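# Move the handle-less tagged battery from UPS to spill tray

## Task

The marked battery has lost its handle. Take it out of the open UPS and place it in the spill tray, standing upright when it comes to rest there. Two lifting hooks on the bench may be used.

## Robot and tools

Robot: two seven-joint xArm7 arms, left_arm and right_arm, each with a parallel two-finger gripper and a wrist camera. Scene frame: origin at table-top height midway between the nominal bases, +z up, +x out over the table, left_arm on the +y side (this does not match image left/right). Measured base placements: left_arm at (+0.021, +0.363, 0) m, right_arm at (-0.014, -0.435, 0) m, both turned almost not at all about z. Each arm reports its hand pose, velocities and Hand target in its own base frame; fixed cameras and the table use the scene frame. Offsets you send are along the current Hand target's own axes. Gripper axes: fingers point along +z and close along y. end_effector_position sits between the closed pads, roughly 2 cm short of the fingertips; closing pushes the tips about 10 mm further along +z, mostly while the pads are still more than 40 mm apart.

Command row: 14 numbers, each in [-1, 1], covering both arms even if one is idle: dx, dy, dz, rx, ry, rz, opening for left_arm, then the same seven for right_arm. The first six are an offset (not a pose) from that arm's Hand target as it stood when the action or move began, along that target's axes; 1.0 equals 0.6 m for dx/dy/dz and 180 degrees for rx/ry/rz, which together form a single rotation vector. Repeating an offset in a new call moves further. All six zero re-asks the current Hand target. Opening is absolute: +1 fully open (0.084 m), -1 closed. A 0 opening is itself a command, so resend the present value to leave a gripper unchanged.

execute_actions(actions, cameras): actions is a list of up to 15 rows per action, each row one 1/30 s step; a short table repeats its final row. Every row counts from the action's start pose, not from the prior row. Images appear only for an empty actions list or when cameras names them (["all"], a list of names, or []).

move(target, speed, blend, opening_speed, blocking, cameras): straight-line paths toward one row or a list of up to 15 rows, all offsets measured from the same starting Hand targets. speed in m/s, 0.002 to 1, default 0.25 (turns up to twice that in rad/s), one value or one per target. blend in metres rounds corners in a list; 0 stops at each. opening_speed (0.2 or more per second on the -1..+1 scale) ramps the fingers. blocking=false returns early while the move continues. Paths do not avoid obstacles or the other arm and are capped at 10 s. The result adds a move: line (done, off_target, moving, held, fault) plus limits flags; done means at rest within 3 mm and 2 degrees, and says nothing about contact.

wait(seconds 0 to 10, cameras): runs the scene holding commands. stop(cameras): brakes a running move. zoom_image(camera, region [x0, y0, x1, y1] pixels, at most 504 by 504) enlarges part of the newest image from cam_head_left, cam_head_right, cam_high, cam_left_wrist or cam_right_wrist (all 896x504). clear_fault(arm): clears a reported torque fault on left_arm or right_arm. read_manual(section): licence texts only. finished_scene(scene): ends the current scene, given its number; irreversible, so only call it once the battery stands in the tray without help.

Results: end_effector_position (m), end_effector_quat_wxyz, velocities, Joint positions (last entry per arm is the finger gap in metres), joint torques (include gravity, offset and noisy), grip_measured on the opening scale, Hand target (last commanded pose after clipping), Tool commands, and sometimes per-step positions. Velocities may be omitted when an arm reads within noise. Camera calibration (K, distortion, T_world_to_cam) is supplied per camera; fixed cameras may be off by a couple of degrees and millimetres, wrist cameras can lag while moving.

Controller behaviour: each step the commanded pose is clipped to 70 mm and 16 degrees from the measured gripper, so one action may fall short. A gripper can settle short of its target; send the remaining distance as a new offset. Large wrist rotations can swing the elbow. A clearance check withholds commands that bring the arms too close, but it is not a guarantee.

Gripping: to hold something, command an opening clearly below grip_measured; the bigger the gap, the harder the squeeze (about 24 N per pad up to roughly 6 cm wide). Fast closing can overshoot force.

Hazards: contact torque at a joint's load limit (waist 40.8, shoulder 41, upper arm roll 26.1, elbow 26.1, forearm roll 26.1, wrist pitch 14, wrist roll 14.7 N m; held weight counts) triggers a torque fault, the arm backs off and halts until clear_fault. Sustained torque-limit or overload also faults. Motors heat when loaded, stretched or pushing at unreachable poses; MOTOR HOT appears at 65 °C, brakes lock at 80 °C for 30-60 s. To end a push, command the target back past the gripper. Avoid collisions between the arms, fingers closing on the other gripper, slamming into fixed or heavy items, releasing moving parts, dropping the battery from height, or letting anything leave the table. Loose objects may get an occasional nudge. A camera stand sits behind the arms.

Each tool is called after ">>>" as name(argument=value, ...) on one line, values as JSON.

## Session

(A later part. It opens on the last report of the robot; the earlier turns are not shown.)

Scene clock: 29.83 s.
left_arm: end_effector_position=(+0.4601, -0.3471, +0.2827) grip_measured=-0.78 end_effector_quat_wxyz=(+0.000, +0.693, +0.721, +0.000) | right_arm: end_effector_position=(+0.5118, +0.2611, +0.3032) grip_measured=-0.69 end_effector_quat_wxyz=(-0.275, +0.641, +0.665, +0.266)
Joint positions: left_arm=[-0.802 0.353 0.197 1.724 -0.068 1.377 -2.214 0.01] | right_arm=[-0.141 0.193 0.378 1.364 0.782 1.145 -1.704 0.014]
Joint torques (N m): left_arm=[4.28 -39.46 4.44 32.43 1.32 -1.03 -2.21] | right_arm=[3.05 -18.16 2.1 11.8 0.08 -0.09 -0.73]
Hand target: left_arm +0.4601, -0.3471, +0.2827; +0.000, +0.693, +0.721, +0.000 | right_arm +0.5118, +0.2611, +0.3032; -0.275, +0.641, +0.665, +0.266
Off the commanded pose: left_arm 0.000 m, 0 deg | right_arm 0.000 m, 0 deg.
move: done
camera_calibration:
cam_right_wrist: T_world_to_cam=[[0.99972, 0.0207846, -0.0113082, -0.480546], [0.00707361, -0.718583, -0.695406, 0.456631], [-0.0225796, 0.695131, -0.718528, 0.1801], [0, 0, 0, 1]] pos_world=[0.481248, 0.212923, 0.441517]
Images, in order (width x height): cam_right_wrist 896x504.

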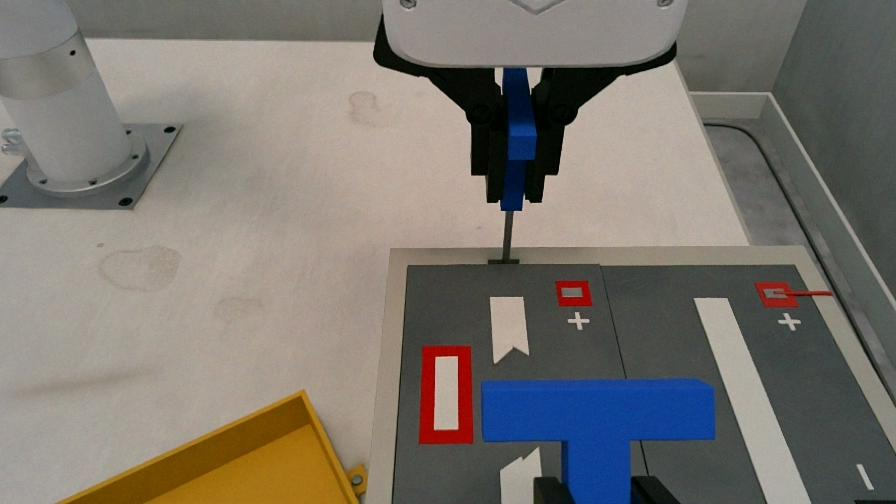

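>>> move(target=[[0,0,0.0092,0,0,0,-1,0.0188,-0.0142,-0.0325,0,0.25,0,-1],[0,0,0.0092,0,0,0,-1,0.016,-0.013,0.0213,0,0.25,0,-1]], speed=[0.3,0.1], cameras=["cam_head_left","cam_high","cam_head_right"])

>>> zoom_image(camera="cam_head_left", region=[540, 230, 590, 280])

>>> zoom_image(camera="cam_high", region=[300, 205, 340, 245])

>>> zoom_image(camera="cam_head_right", region=[550, 230, 600, 280])

Scene clock: 32.53 s.
left_arm: end_effector_position=(+0.4601, -0.3471, +0.2772) grip_measured=-0.78 end_effector_quat_wxyz=(+0.000, +0.693, +0.721, +0.000) | right_arm: end_effector_position=(+0.5035, +0.2766, +0.3009) grip_measured=-0.69 end_effector_quat_wxyz=(+0.508, -0.491, -0.509, -0.492)
Joint positions: left_arm=[-0.802 0.353 0.196 1.708 -0.068 1.361 -2.214 0.01] | right_arm=[-0.314 0.38 0.42 1.188 1.487 1.436 -2.304 0.014]
Joint torques (N m): left_arm=[-4.75 -24.56 -1.96 16.17 1.62 -4.31 2.08] | right_arm=[2.96 -19.65 7.3 11.86 3.84 0.15 -1.23]
Hand target: left_arm +0.4601, -0.3471, +0.2772; +0.000, +0.693, +0.721, +0.000 | right_arm +0.5035, +0.2766, +0.3009; +0.508, -0.491, -0.509, -0.492
Off the commanded pose: left_arm 0.000 m, 0 deg | right_arm 0.000 m, 0 deg.
move: done
Images, in order (width x height): cam_head_left 896x504, cam_head_right 896x504, cam_high 896x504.

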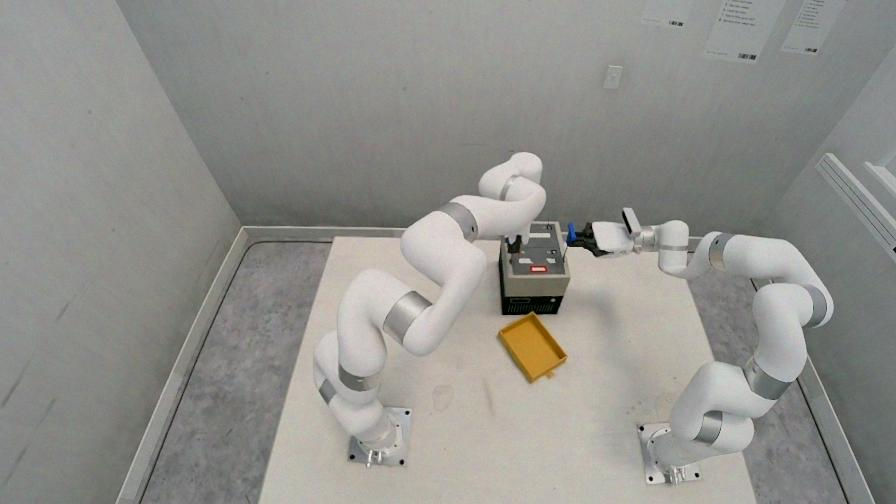

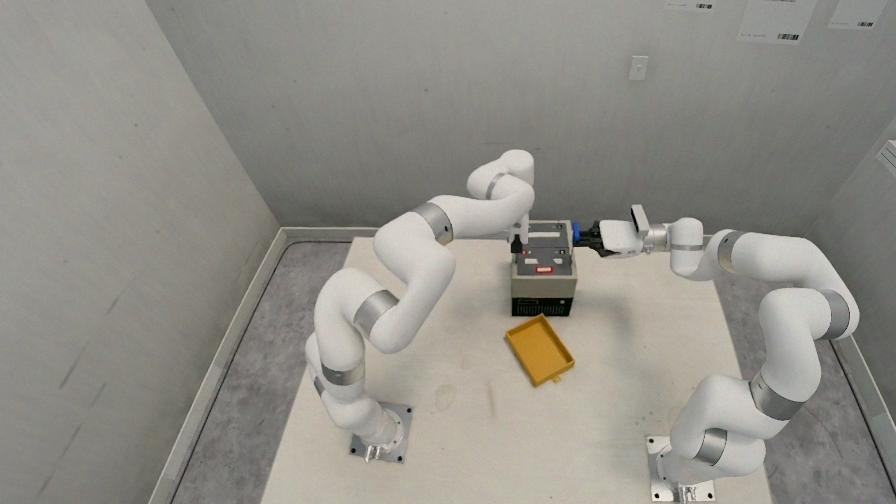

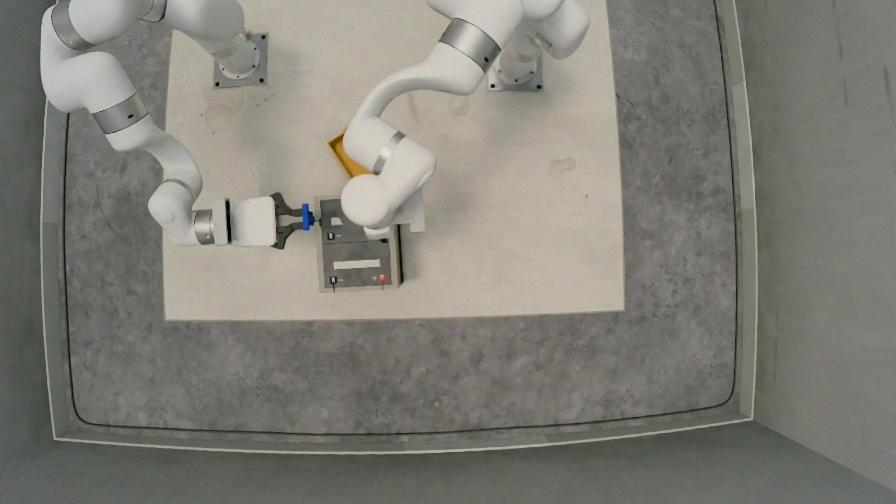

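Scaled by 10.080 from the camera's 896x504 image, which has a finer 1280x720 frame.

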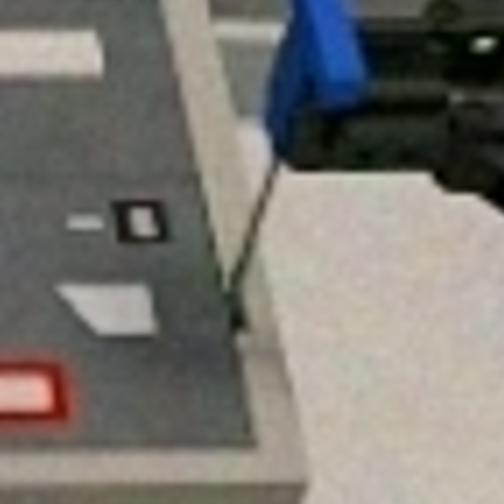

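Scaled by 12.600 from the camera's 896x504 image, which has a finer 1280x720 frame.

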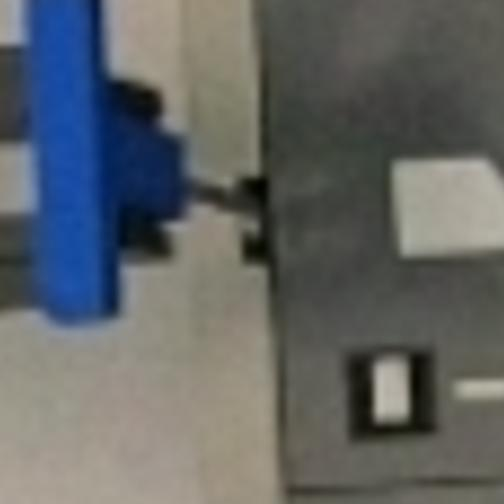

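Scaled by 10.080 from the camera's 896x504 image, which has a finer 1280x720 frame.

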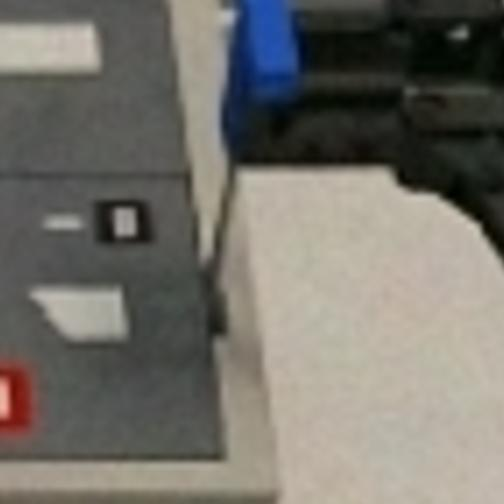

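>>> move(target=[0,0,0,0,0,0,-1,-0.0088,0,-0.0013,0,0,0,-1], speed=0.05, cameras=["cam_head_left","cam_high","cam_head_right"])

>>> zoom_image(camera="cam_head_left", region=[540, 230, 590, 280])

>>> zoom_image(camera="cam_high", region=[300, 205, 340, 245])

Scene clock: 33.63 s.
left_arm: end_effector_position=(+0.4601, -0.3471, +0.2772) grip_measured=-0.78 end_effector_quat_wxyz=(+0.000, +0.693, +0.721, +0.000) | right_arm: end_effector_position=(+0.5035, +0.2759, +0.2957) grip_measured=-0.69 end_effector_quat_wxyz=(+0.508, -0.491, -0.509, -0.492)
Joint positions: left_arm=[-0.802 0.353 0.196 1.708 -0.068 1.361 -2.214 0.01] | right_arm=[-0.314 0.39 0.419 1.186 1.485 1.435 -2.314 0.014]
Joint torques (N m): left_arm=[-3.71 -24.72 -1.42 16.2 1.65 -4.21 2.33] | right_arm=[3.09 -20.01 1.9 8.64 -1.45 0.24 -1.15]
Hand target: left_arm +0.4601, -0.3471, +0.2772; +0.000, +0.693, +0.721, +0.000 | right_arm +0.5035, +0.2759, +0.2956; +0.508, -0.491, -0.509, -0.492
Off the commanded pose: left_arm 0.000 m, 0 deg | right_arm 0.000 m, 0 deg.
move: done
Images, in order (width x height): cam_head_left 896x504, cam_head_right 896x504, cam_high 896x504.

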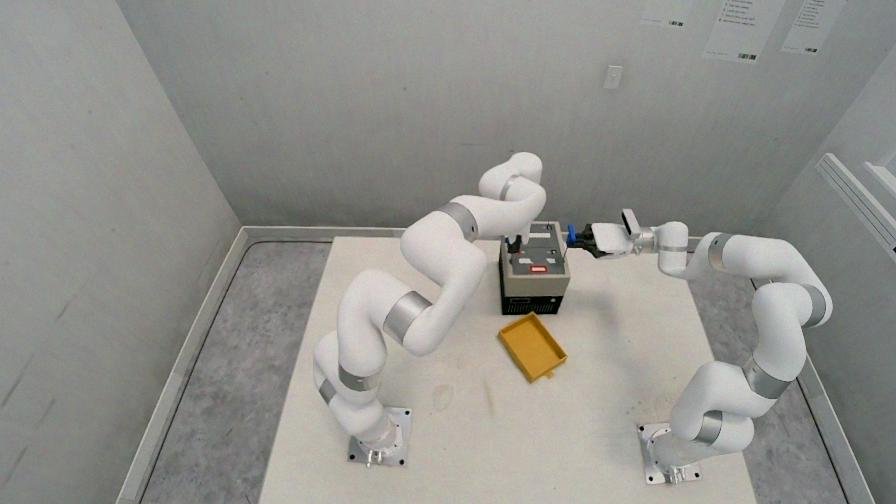

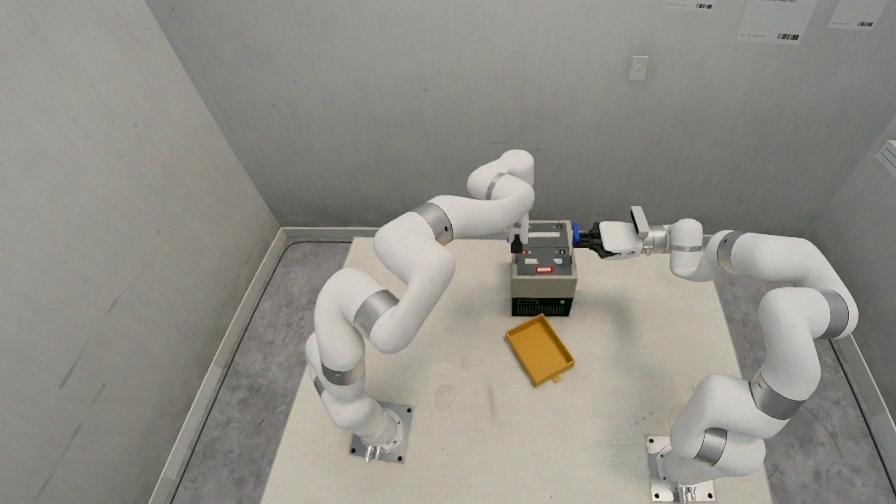

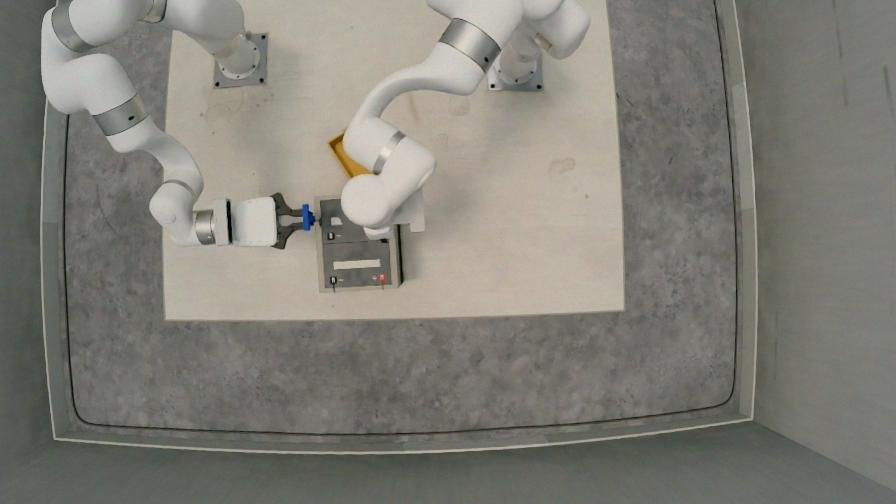

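Scaled by 10.080 from the camera's 896x504 image, which has a finer 1280x720 frame.

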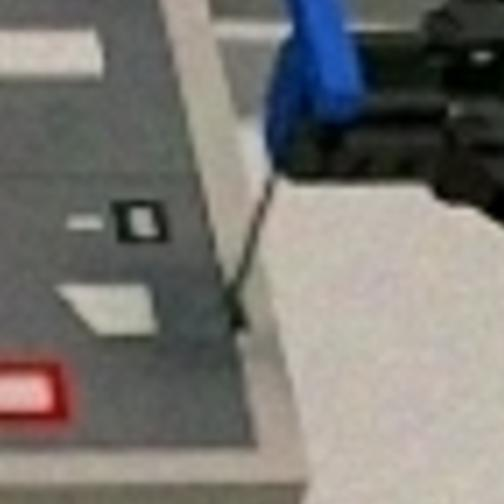

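Scaled by 12.600 from the camera's 896x504 image, which has a finer 1280x720 frame.

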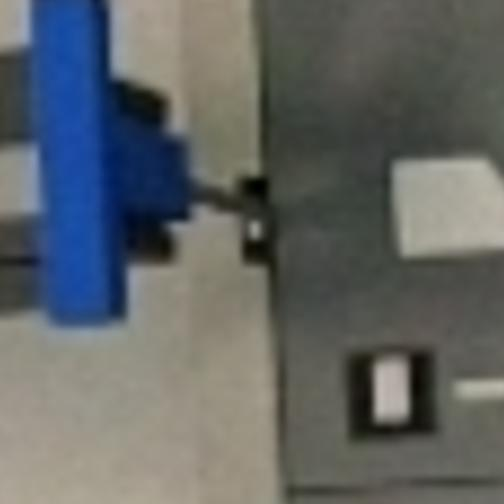

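>>> move(target=[0,0,0,0,0,0,-1,-0.02,0,0,0,0,0,-1], speed=0.05, cameras=["cam_high","cam_head_left"])

>>> zoom_image(camera="cam_high", region=[300, 205, 340, 245])

>>> zoom_image(camera="cam_head_left", region=[540, 230, 590, 280])

Scene clock: 34.63 s.
left_arm: end_effector_position=(+0.4601, -0.3471, +0.2772) grip_measured=-0.78 end_effector_quat_wxyz=(+0.000, +0.693, +0.721, +0.000) | right_arm: end_effector_position=(+0.5035, +0.2759, +0.2837) grip_measured=-0.69 end_effector_quat_wxyz=(+0.508, -0.491, -0.509, -0.492)
Joint positions: left_arm=[-0.802 0.353 0.196 1.708 -0.068 1.361 -2.214 0.01] | right_arm=[-0.31 0.413 0.415 1.184 1.481 1.43 -2.338 0.014]
Joint torques (N m): left_arm=[-3.05 -24.37 -0.67 16.1 1.68 -4.09 2.16] | right_arm=[3.37 -5.77 -5.49 0.5 -5.54 -7.12 -1.34]
Hand target: left_arm +0.4601, -0.3471, +0.2772; +0.000, +0.693, +0.721, +0.000 | right_arm +0.5035, +0.2759, +0.2836; +0.508, -0.491, -0.509, -0.492
Off the commanded pose: left_arm 0.000 m, 0 deg | right_arm 0.000 m, 0 deg.
move: done
Images, in order (width x height): cam_head_left 896x504, cam_high 896x504.

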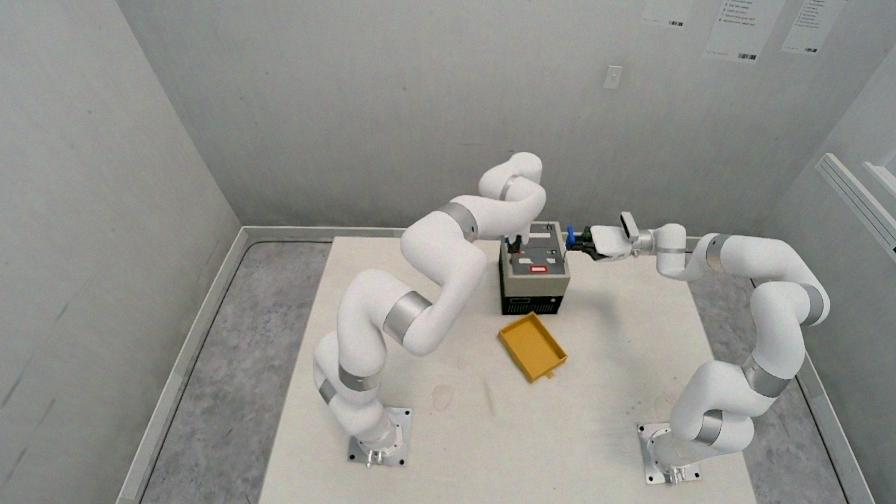

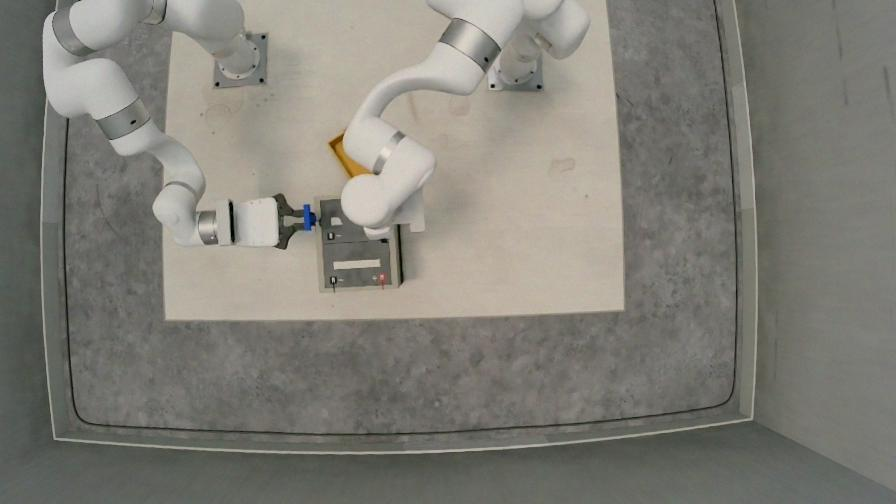

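Scaled by 12.600 from the camera's 896x504 image, which has a finer 1280x720 frame.

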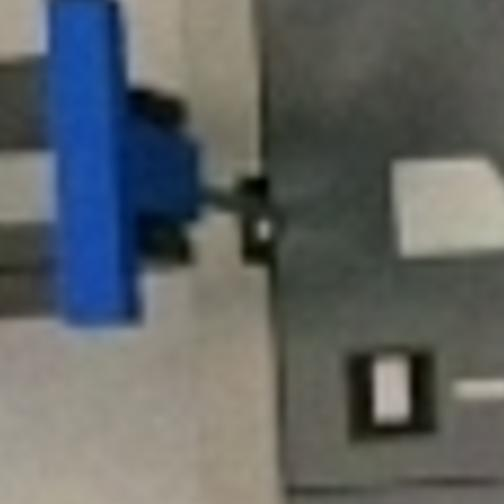

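Scaled by 10.080 from the camera's 896x504 image, which has a finer 1280x720 frame.

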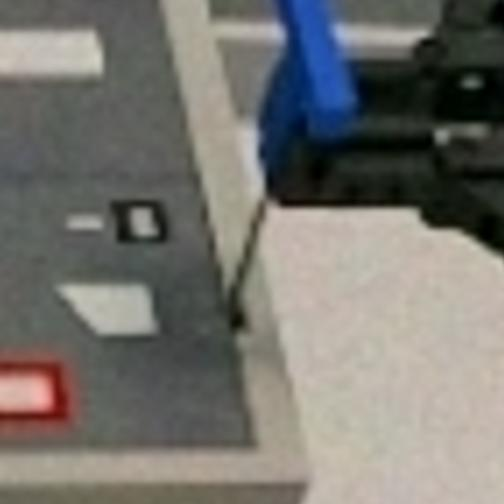

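>>> move(target=[[0,0,0,0,0,0,-1,0.005,0,0,0,0,0,-1],[0,0,0,0,0,0,-1,0.005,0,-0.0037,0,0,0,-1],[0,0,0,0,0,0,-1,-0.01,0,-0.0037,0,0,0,-1]], speed=0.04, cameras=["cam_high","cam_head_left"])

>>> zoom_image(camera="cam_high", region=[300, 205, 340, 245])

>>> zoom_image(camera="cam_head_left", region=[540, 230, 590, 280])

Scene clock: 36.27 s.
left_arm: end_effector_position=(+0.4601, -0.3471, +0.2772) grip_measured=-0.78 end_effector_quat_wxyz=(+0.000, +0.693, +0.721, +0.000) | right_arm: end_effector_position=(+0.5036, +0.2737, +0.2777) grip_measured=-0.69 end_effector_quat_wxyz=(+0.508, -0.491, -0.509, -0.492)
Joint positions: left_arm=[-0.802 0.353 0.196 1.708 -0.068 1.361 -2.214 0.01] | right_arm=[-0.312 0.425 0.412 1.183 1.476 1.431 -2.349 0.014]
Joint torques (N m): left_arm=[-1.93 -24.69 0.57 16.23 1.48 -4.03 2.23] | right_arm=[3.09 -20.14 2.09 8.8 -1.25 0.31 -1.12]
Hand target: left_arm +0.4601, -0.3471, +0.2772; +0.000, +0.693, +0.721, +0.000 | right_arm +0.5036, +0.2737, +0.2776; +0.508, -0.491, -0.509, -0.492
Off the commanded pose: left_arm 0.000 m, 0 deg | right_arm 0.000 m, 0 deg.
move: done
Images, in order (width x height): cam_head_left 896x504, cam_high 896x504.

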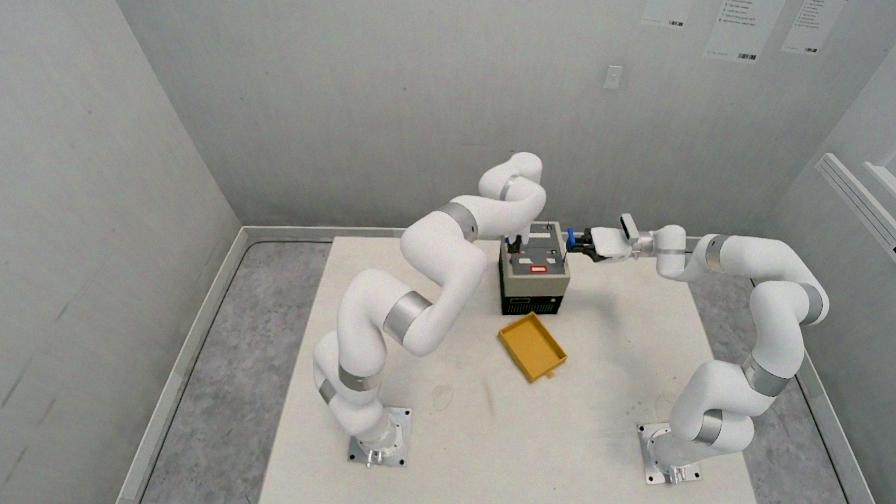

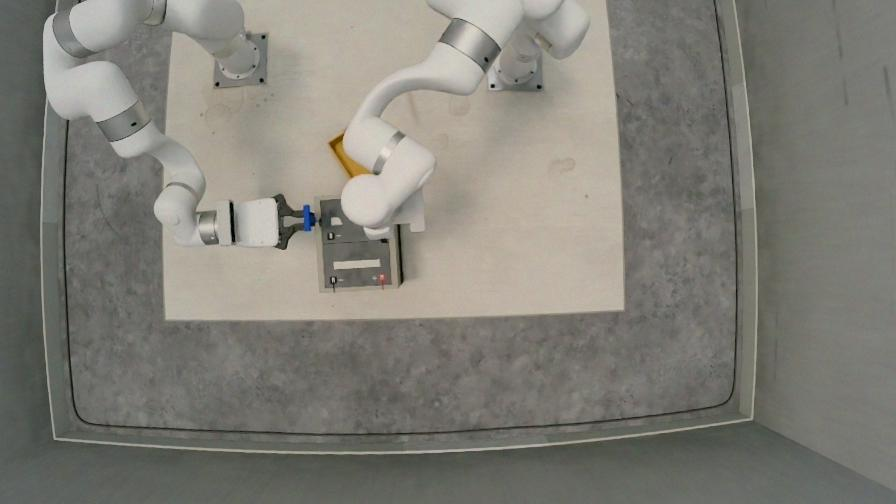

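Scaled by 12.600 from the camera's 896x504 image, which has a finer 1280x720 frame.

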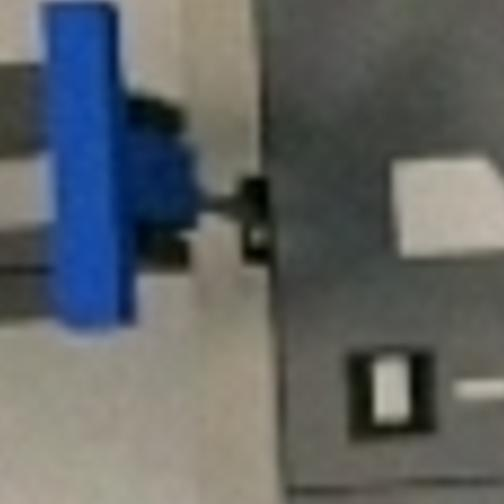

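Scaled by 10.080 from the camera's 896x504 image, which has a finer 1280x720 frame.

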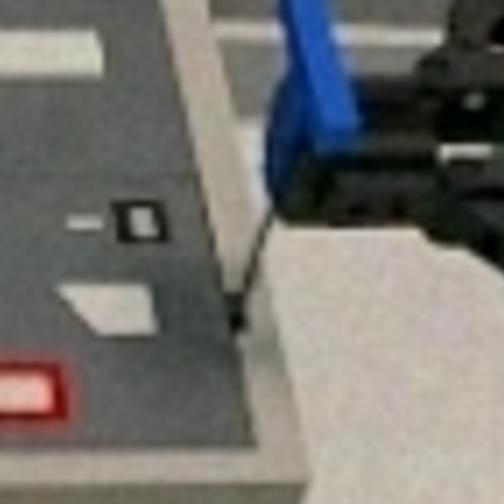

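>>> move(target=[0,0,0,0,0,0,-1,-0.0133,0,0,0,0,0,-1], speed=0.04, cameras=["cam_high","cam_head_left"])

>>> zoom_image(camera="cam_high", region=[300, 205, 340, 245])

>>> zoom_image(camera="cam_head_left", region=[540, 230, 590, 280])

Scene clock: 37.17 s.
left_arm: end_effector_position=(+0.4601, -0.3471, +0.2772) grip_measured=-0.78 end_effector_quat_wxyz=(+0.000, +0.693, +0.721, +0.000) | right_arm: end_effector_position=(+0.5036, +0.2737, +0.2697) grip_measured=-0.69 end_effector_quat_wxyz=(+0.508, -0.491, -0.509, -0.492)
Joint positions: left_arm=[-0.802 0.353 0.196 1.708 -0.068 1.361 -2.214 0.01] | right_arm=[-0.309 0.441 0.41 1.183 1.473 1.427 -2.364 0.014]
Joint torques (N m): left_arm=[-1.65 -24.56 1.01 16.14 1.42 -3.9 2.25] | right_arm=[3.37 -20.7 2.23 8.82 -1.34 0.22 -1.22]
Hand target: left_arm +0.4601, -0.3471, +0.2772; +0.000, +0.693, +0.721, +0.000 | right_arm +0.5036, +0.2737, +0.2697; +0.508, -0.491, -0.509, -0.492
Off the commanded pose: left_arm 0.000 m, 0 deg | right_arm 0.000 m, 0 deg.
move: done
Images, in order (width x height): cam_head_left 896x504, cam_high 896x504.

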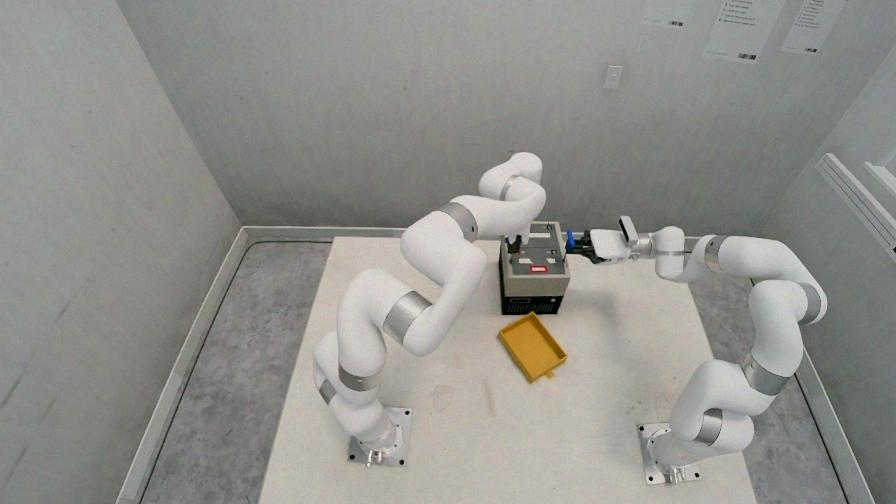

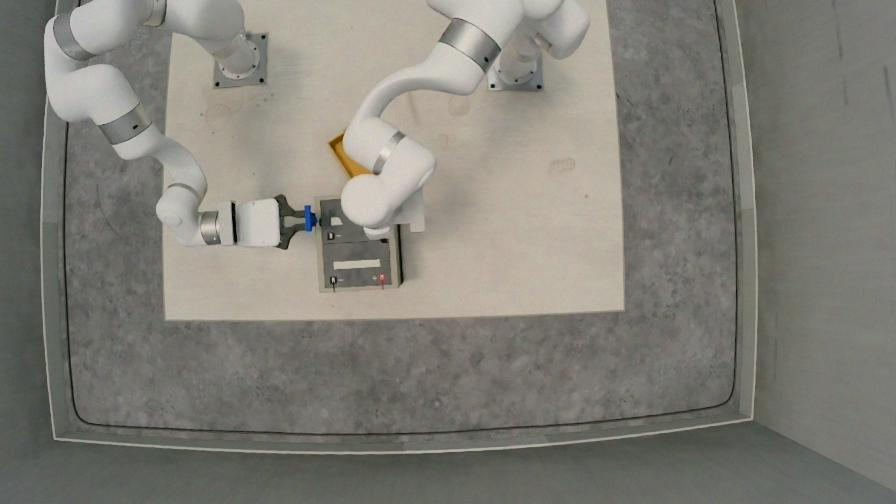

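Scaled by 12.600 from the camera's 896x504 image, which has a finer 1280x720 frame.

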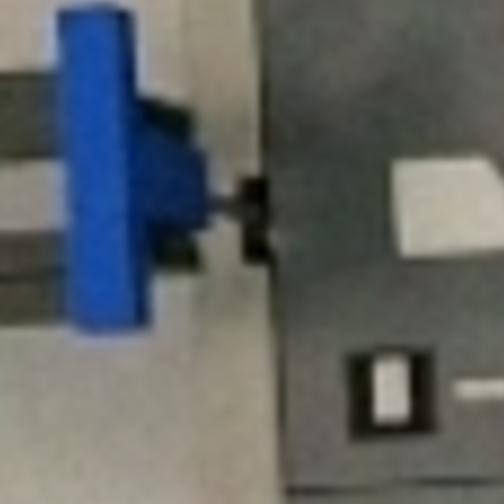

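Scaled by 10.080 from the camera's 896x504 image, which has a finer 1280x720 frame.

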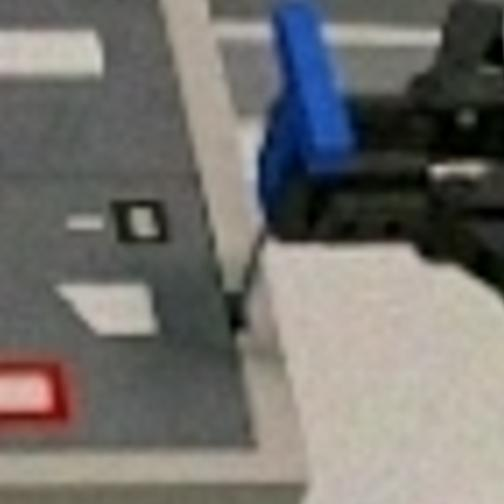

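>>> move(target=[[0,0,0,0,0,0,-1,-0.032,0,0,0,0,0,-1],[0,0,0,0,0,0,-1,-0.032,0,0,0,0,0,0],[0,0,0,0,0,0,-1,-0.032,0,-0.15,0,0,0,0],[0,0,0,0,0,0,-1,0.217,0,-0.15,0,0,0,0],[0,0,0,0,0,0,-1,0.1505,0,0.0275,0.385,-0.385,-0.385,0]], speed=[0.05,0.1,0.2,0.5,0.5], blend=[0,0,0.01,0.03,0], opening_speed=1.5, cameras=["cam_right_wrist","cam_head_left"])

>>> zoom_image(camera="cam_head_left", region=[520, 200, 620, 290])

Scene clock: 42.83 s.
left_arm: end_effector_position=(+0.4601, -0.3471, +0.2772) grip_measured=-0.78 end_effector_quat_wxyz=(+0.000, +0.693, +0.721, +0.000) | right_arm: end_effector_position=(+0.5029, +0.2901, +0.3599) grip_measured=-0.01 end_effector_quat_wxyz=(+0.001, -0.018, +1.000, +0.000)
Joint positions: left_arm=[-0.802 0.353 0.196 1.708 -0.068 1.361 -2.214 0.01] | right_arm=[0.276 0.438 0.375 2.051 -0.158 1.637 -2.569 0.044]
Joint torques (N m): left_arm=[-0.46 -24.37 1.04 16.26 0.03 -3.6 2.24] | right_arm=[3.11 -38.54 1.18 9.1 -2.24 -3.34 -1.16]
Hand target: left_arm +0.4601, -0.3471, +0.2772; +0.000, +0.693, +0.721, +0.000 | right_arm +0.5029, +0.2901, +0.3600; +0.001, -0.018, +1.000, +0.000
Off the commanded pose: left_arm 0.000 m, 0 deg | right_arm 0.000 m, 0 deg.
move: done
camera_calibration:
cam_right_wrist: T_world_to_cam=[[-0.0159334, 0.999873, 0.000801954, -0.249241], [0.9997, 0.0159157, 0.0186342, -0.452319], [0.0186191, 0.00109862, -0.999826, 0.482449], [0, 0, 0, 1]] pos_world=[0.439229, 0.255878, 0.490994]
Images, in order (width x height): cam_head_left 896x504, cam_right_wrist 896x504.

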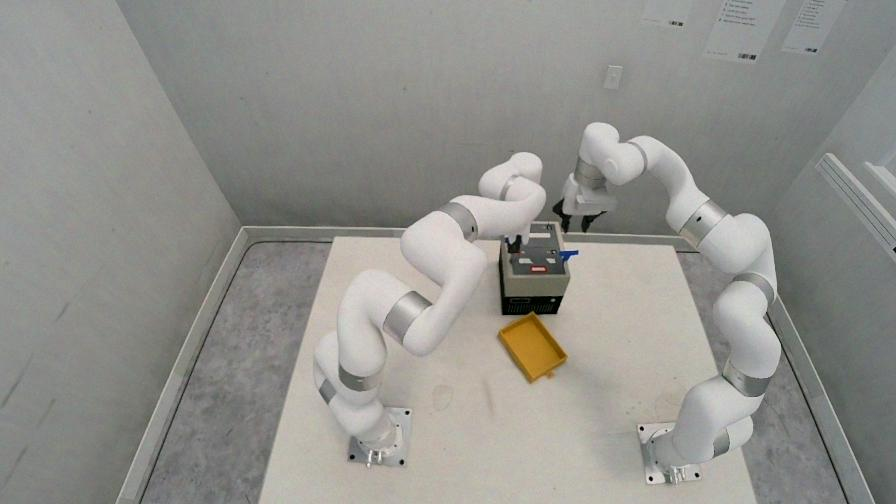

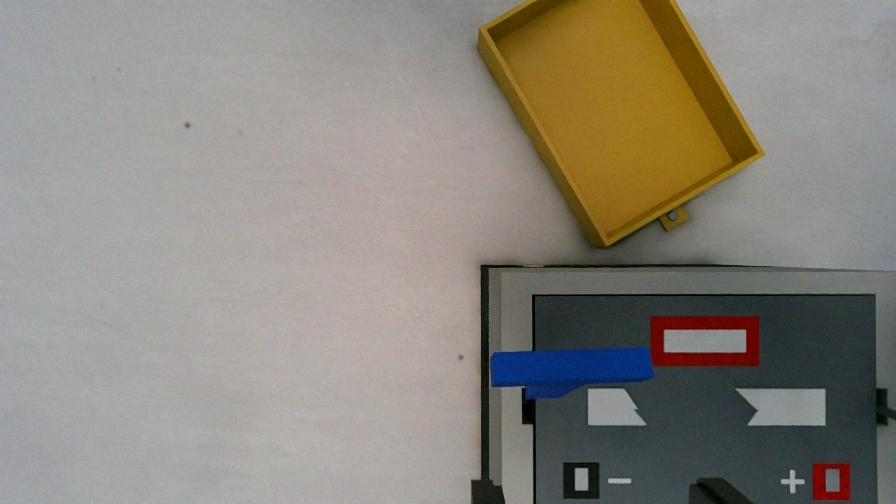

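Scaled by 5.040 from the camera's 896x504 image, which has a finer 1280x720 frame.

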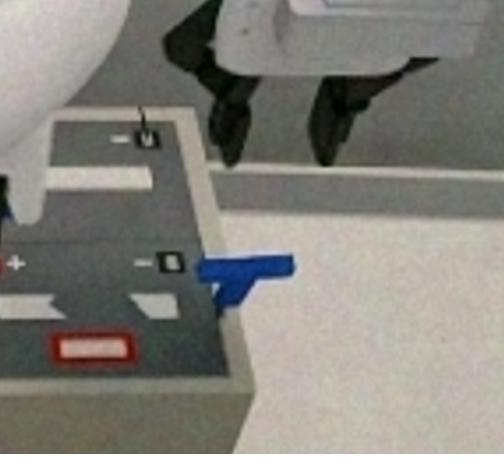

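>>> move(target=[[0,0,0,0,0,0,-1,0.056,0.016,0.0655,0.0866,-0.0555,-0.505,0],[0,0,0,0,0,0,-1,0.029,0.0113,0.158,0.0866,-0.0555,-0.505,0],[0,0,0,0,0,0,-1,0.029,0.0113,0.158,0.0866,-0.0555,-0.505,-1]], speed=[0.4,0.12,0.1], opening_speed=1.5, cameras=["cam_right_wrist"])

Scene clock: 47.37 s.
left_arm: end_effector_position=(+0.4601, -0.3471, +0.2772) grip_measured=-0.78 end_effector_quat_wxyz=(+0.000, +0.693, +0.721, +0.000) | right_arm: end_effector_position=(+0.4854, +0.2963, +0.2651) grip_measured=-0.76 end_effector_quat_wxyz=(-0.081, +0.721, -0.677, +0.121)
Joint positions: left_arm=[-0.802 0.353 0.196 1.708 -0.068 1.361 -2.214 0.01] | right_arm=[0.131 0.172 0.529 1.341 -0.351 1.014 -3.971 0.011]
Joint torques (N m): left_arm=[0.16 -24.55 1.36 16.38 -1.1 -3.35 2.26] | right_arm=[0.72 -16.82 0.39 12.83 -2.18 -3.44 1]
Hand target: left_arm +0.4601, -0.3471, +0.2772; +0.000, +0.693, +0.721, +0.000 | right_arm +0.4855, +0.2963, +0.2651; -0.081, +0.721, -0.677, +0.121
Off the commanded pose: left_arm 0.000 m, 0 deg | right_arm 0.000 m, 0 deg.
move: done
camera_calibration:
cam_right_wrist: T_world_to_cam=[[-0.958423, -0.0507702, -0.280799, 0.587823], [-0.0399951, 0.998232, -0.0439753, -0.203024], [0.282536, -0.0309164, -0.958758, 0.258368], [0, 0, 0, 1]] pos_world=[0.482265, 0.240497, 0.403845]
Images, in order (width x height): cam_right_wrist 896x504.

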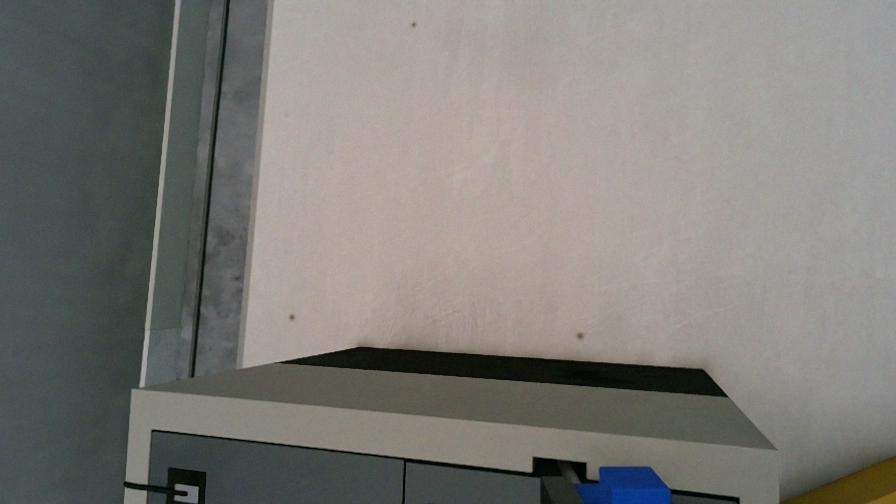

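>>> move(target=[[0,0,0,0,0,0,-1,0.0125,-0.0308,-0.001,-0.0909,-0.0196,0.0091,-1]], speed=0.08)

>>> move(target=[0,0,0,0,0,0,-1,0,0,-0.018,0,0,0,-1], speed=0.04, cameras=["cam_right_wrist"])

Scene clock: 50.93 s.
left_arm: end_effector_position=(+0.4601, -0.3471, +0.2772) grip_measured=-0.78 end_effector_quat_wxyz=(+0.000, +0.693, +0.721, +0.000) | right_arm: end_effector_position=(+0.5034, +0.2901, +0.2714) grip_measured=-0.78 end_effector_quat_wxyz=(+0.000, +0.719, -0.695, +0.000)
Joint positions: left_arm=[-0.802 0.353 0.196 1.708 -0.068 1.361 -2.214 0.01] | right_arm=[0.117 0.409 0.526 1.722 -0.206 1.368 -4.097 0.01]
Joint torques (N m): left_arm=[0.91 -24.63 1.16 16.55 -1.81 -3.12 2.16] | right_arm=[1.52 -23.52 -0.49 13.15 1.92 -0.05 -1.2]
Hand target: left_arm +0.4601, -0.3471, +0.2772; +0.000, +0.693, +0.721, +0.000 | right_arm +0.5034, +0.2901, +0.2714; +0.000, +0.719, -0.695, +0.000
Off the commanded pose: left_arm 0.000 m, 0 deg | right_arm 0.000 m, 0 deg.
move: done

Scene clock: 51.70 s.
left_arm: end_effector_position=(+0.4601, -0.3471, +0.2772) grip_measured=-0.78 end_effector_quat_wxyz=(+0.000, +0.693, +0.721, +0.000) | right_arm: end_effector_position=(+0.5034, +0.2901, +0.2818) grip_measured=-0.78 end_effector_quat_wxyz=(+0.000, +0.719, -0.695, +0.000)
Joint positions: left_arm=[-0.802 0.353 0.196 1.708 -0.068 1.361 -2.214 0.01] | right_arm=[0.122 0.41 0.527 1.753 -0.205 1.399 -4.099 0.01]
Joint torques (N m): left_arm=[0.78 -24.64 1.12 16.58 -2.07 -3.03 2.2] | right_arm=[2.44 -38.88 6.94 18.4 1.75 -0.23 -1.39]
Hand target: left_arm +0.4601, -0.3471, +0.2772; +0.000, +0.693, +0.721, +0.000 | right_arm +0.5034, +0.2901, +0.2822; +0.000, +0.719, -0.695, +0.000
Off the commanded pose: left_arm 0.000 m, 0 deg | right_arm 0.000 m, 0 deg.
move: done
camera_calibration:
cam_right_wrist: T_world_to_cam=[[-0.999886, -0.0150269, 0.00154176, 0.540334], [-0.0150004, 0.99976, 0.0159497, -0.225198], [-0.00178107, 0.0159248, -0.999872, 0.410279], [0, 0, 0, 1]] pos_world=[0.537625, 0.22673, 0.412985]
Images, in order (width x height): cam_right_wrist 896x504.

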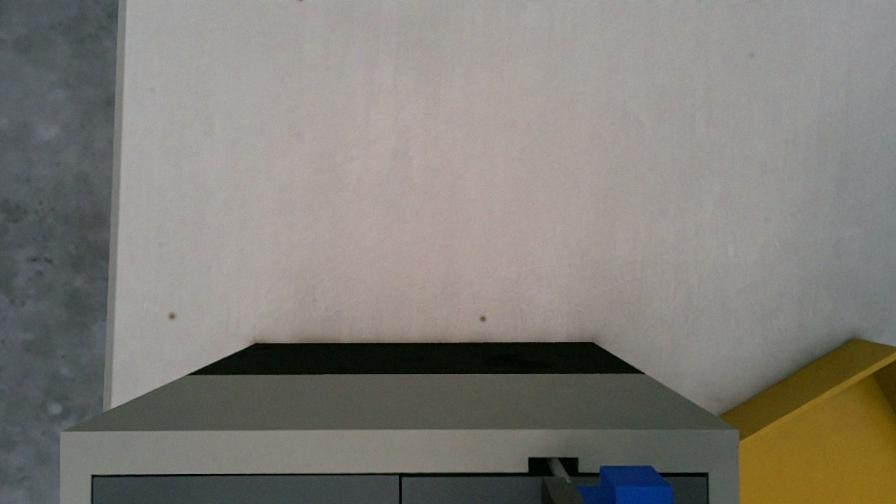

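>>> move(target=[[0,0,-0.008,0,0,0,-1,0,0,0,0,0,0,-1],[0,0,-0.2913,0,0,0,-1,0,0,-0.2833,0,0,0,-1]], speed=[0.04,0.06], cameras=["cam_head_right"])

>>> zoom_image(camera="cam_head_right", region=[480, 140, 620, 320])

Scene clock: 57.03 s.
left_arm: end_effector_position=(+0.4595, -0.3467, +0.4514) grip_measured=-0.78 end_effector_quat_wxyz=(+0.029, +0.693, +0.721, +0.004) | right_arm: end_effector_position=(+0.5028, +0.2898, +0.4515) grip_measured=-0.78 end_effector_quat_wxyz=(-0.036, +0.719, -0.694, +0.010)
Joint positions: left_arm=[-0.697 0.65 0.174 2.707 -0.12 2.002 -2.225 0.01] | right_arm=[0.398 0.666 0.447 2.707 -0.316 1.995 -4.143 0.01]
Joint torques (N m): left_arm=[3.53 -49.01 -1.58 25.6 1.8 -6.02 -2.34] | right_arm=[4.16 -52.53 0.91 11.26 3.06 -6.02 -1.2]
Hand target: left_arm +0.4600, -0.3472, +0.4520; +0.000, +0.693, +0.721, +0.000 | right_arm +0.5034, +0.2902, +0.4521; +0.000, +0.719, -0.695, +0.000
Off the commanded pose: left_arm 0.001 m, 3 deg | right_arm 0.001 m, 4 deg.
elbow stopped short (left arm): the move would have taken joint 4 (elbow) straighter than the controller allows.
elbow stopped short (right arm): the move would have taken joint 4 (elbow) straighter than the controller allows.
move: off_target (left_arm, right_arm)
Images, in order (width x height): cam_head_right 896x504.

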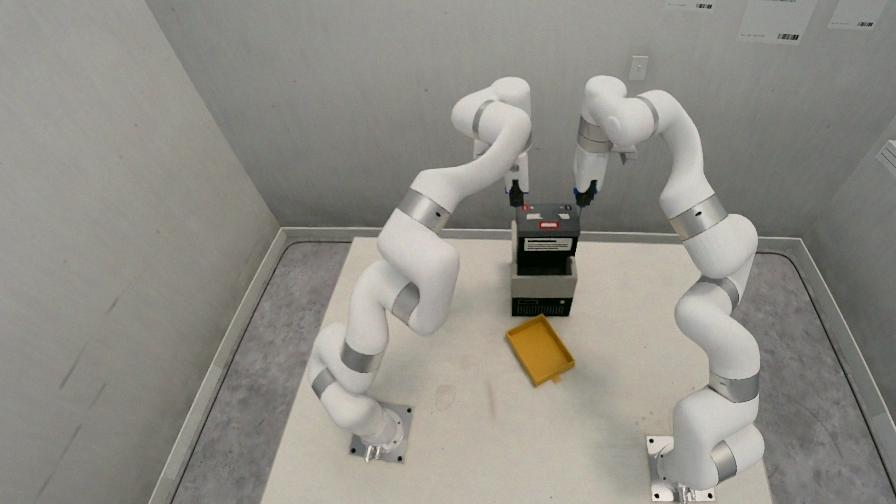

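Scaled by 2.800 from the camera's 896x504 image, which has a finer 1280x720 frame.

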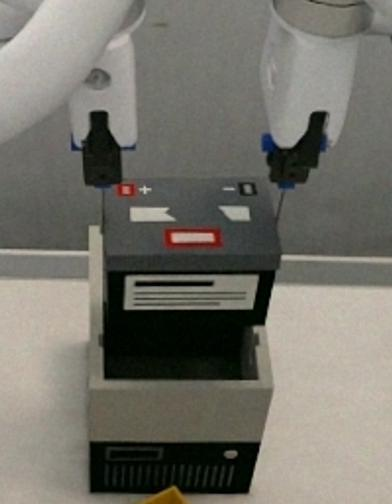

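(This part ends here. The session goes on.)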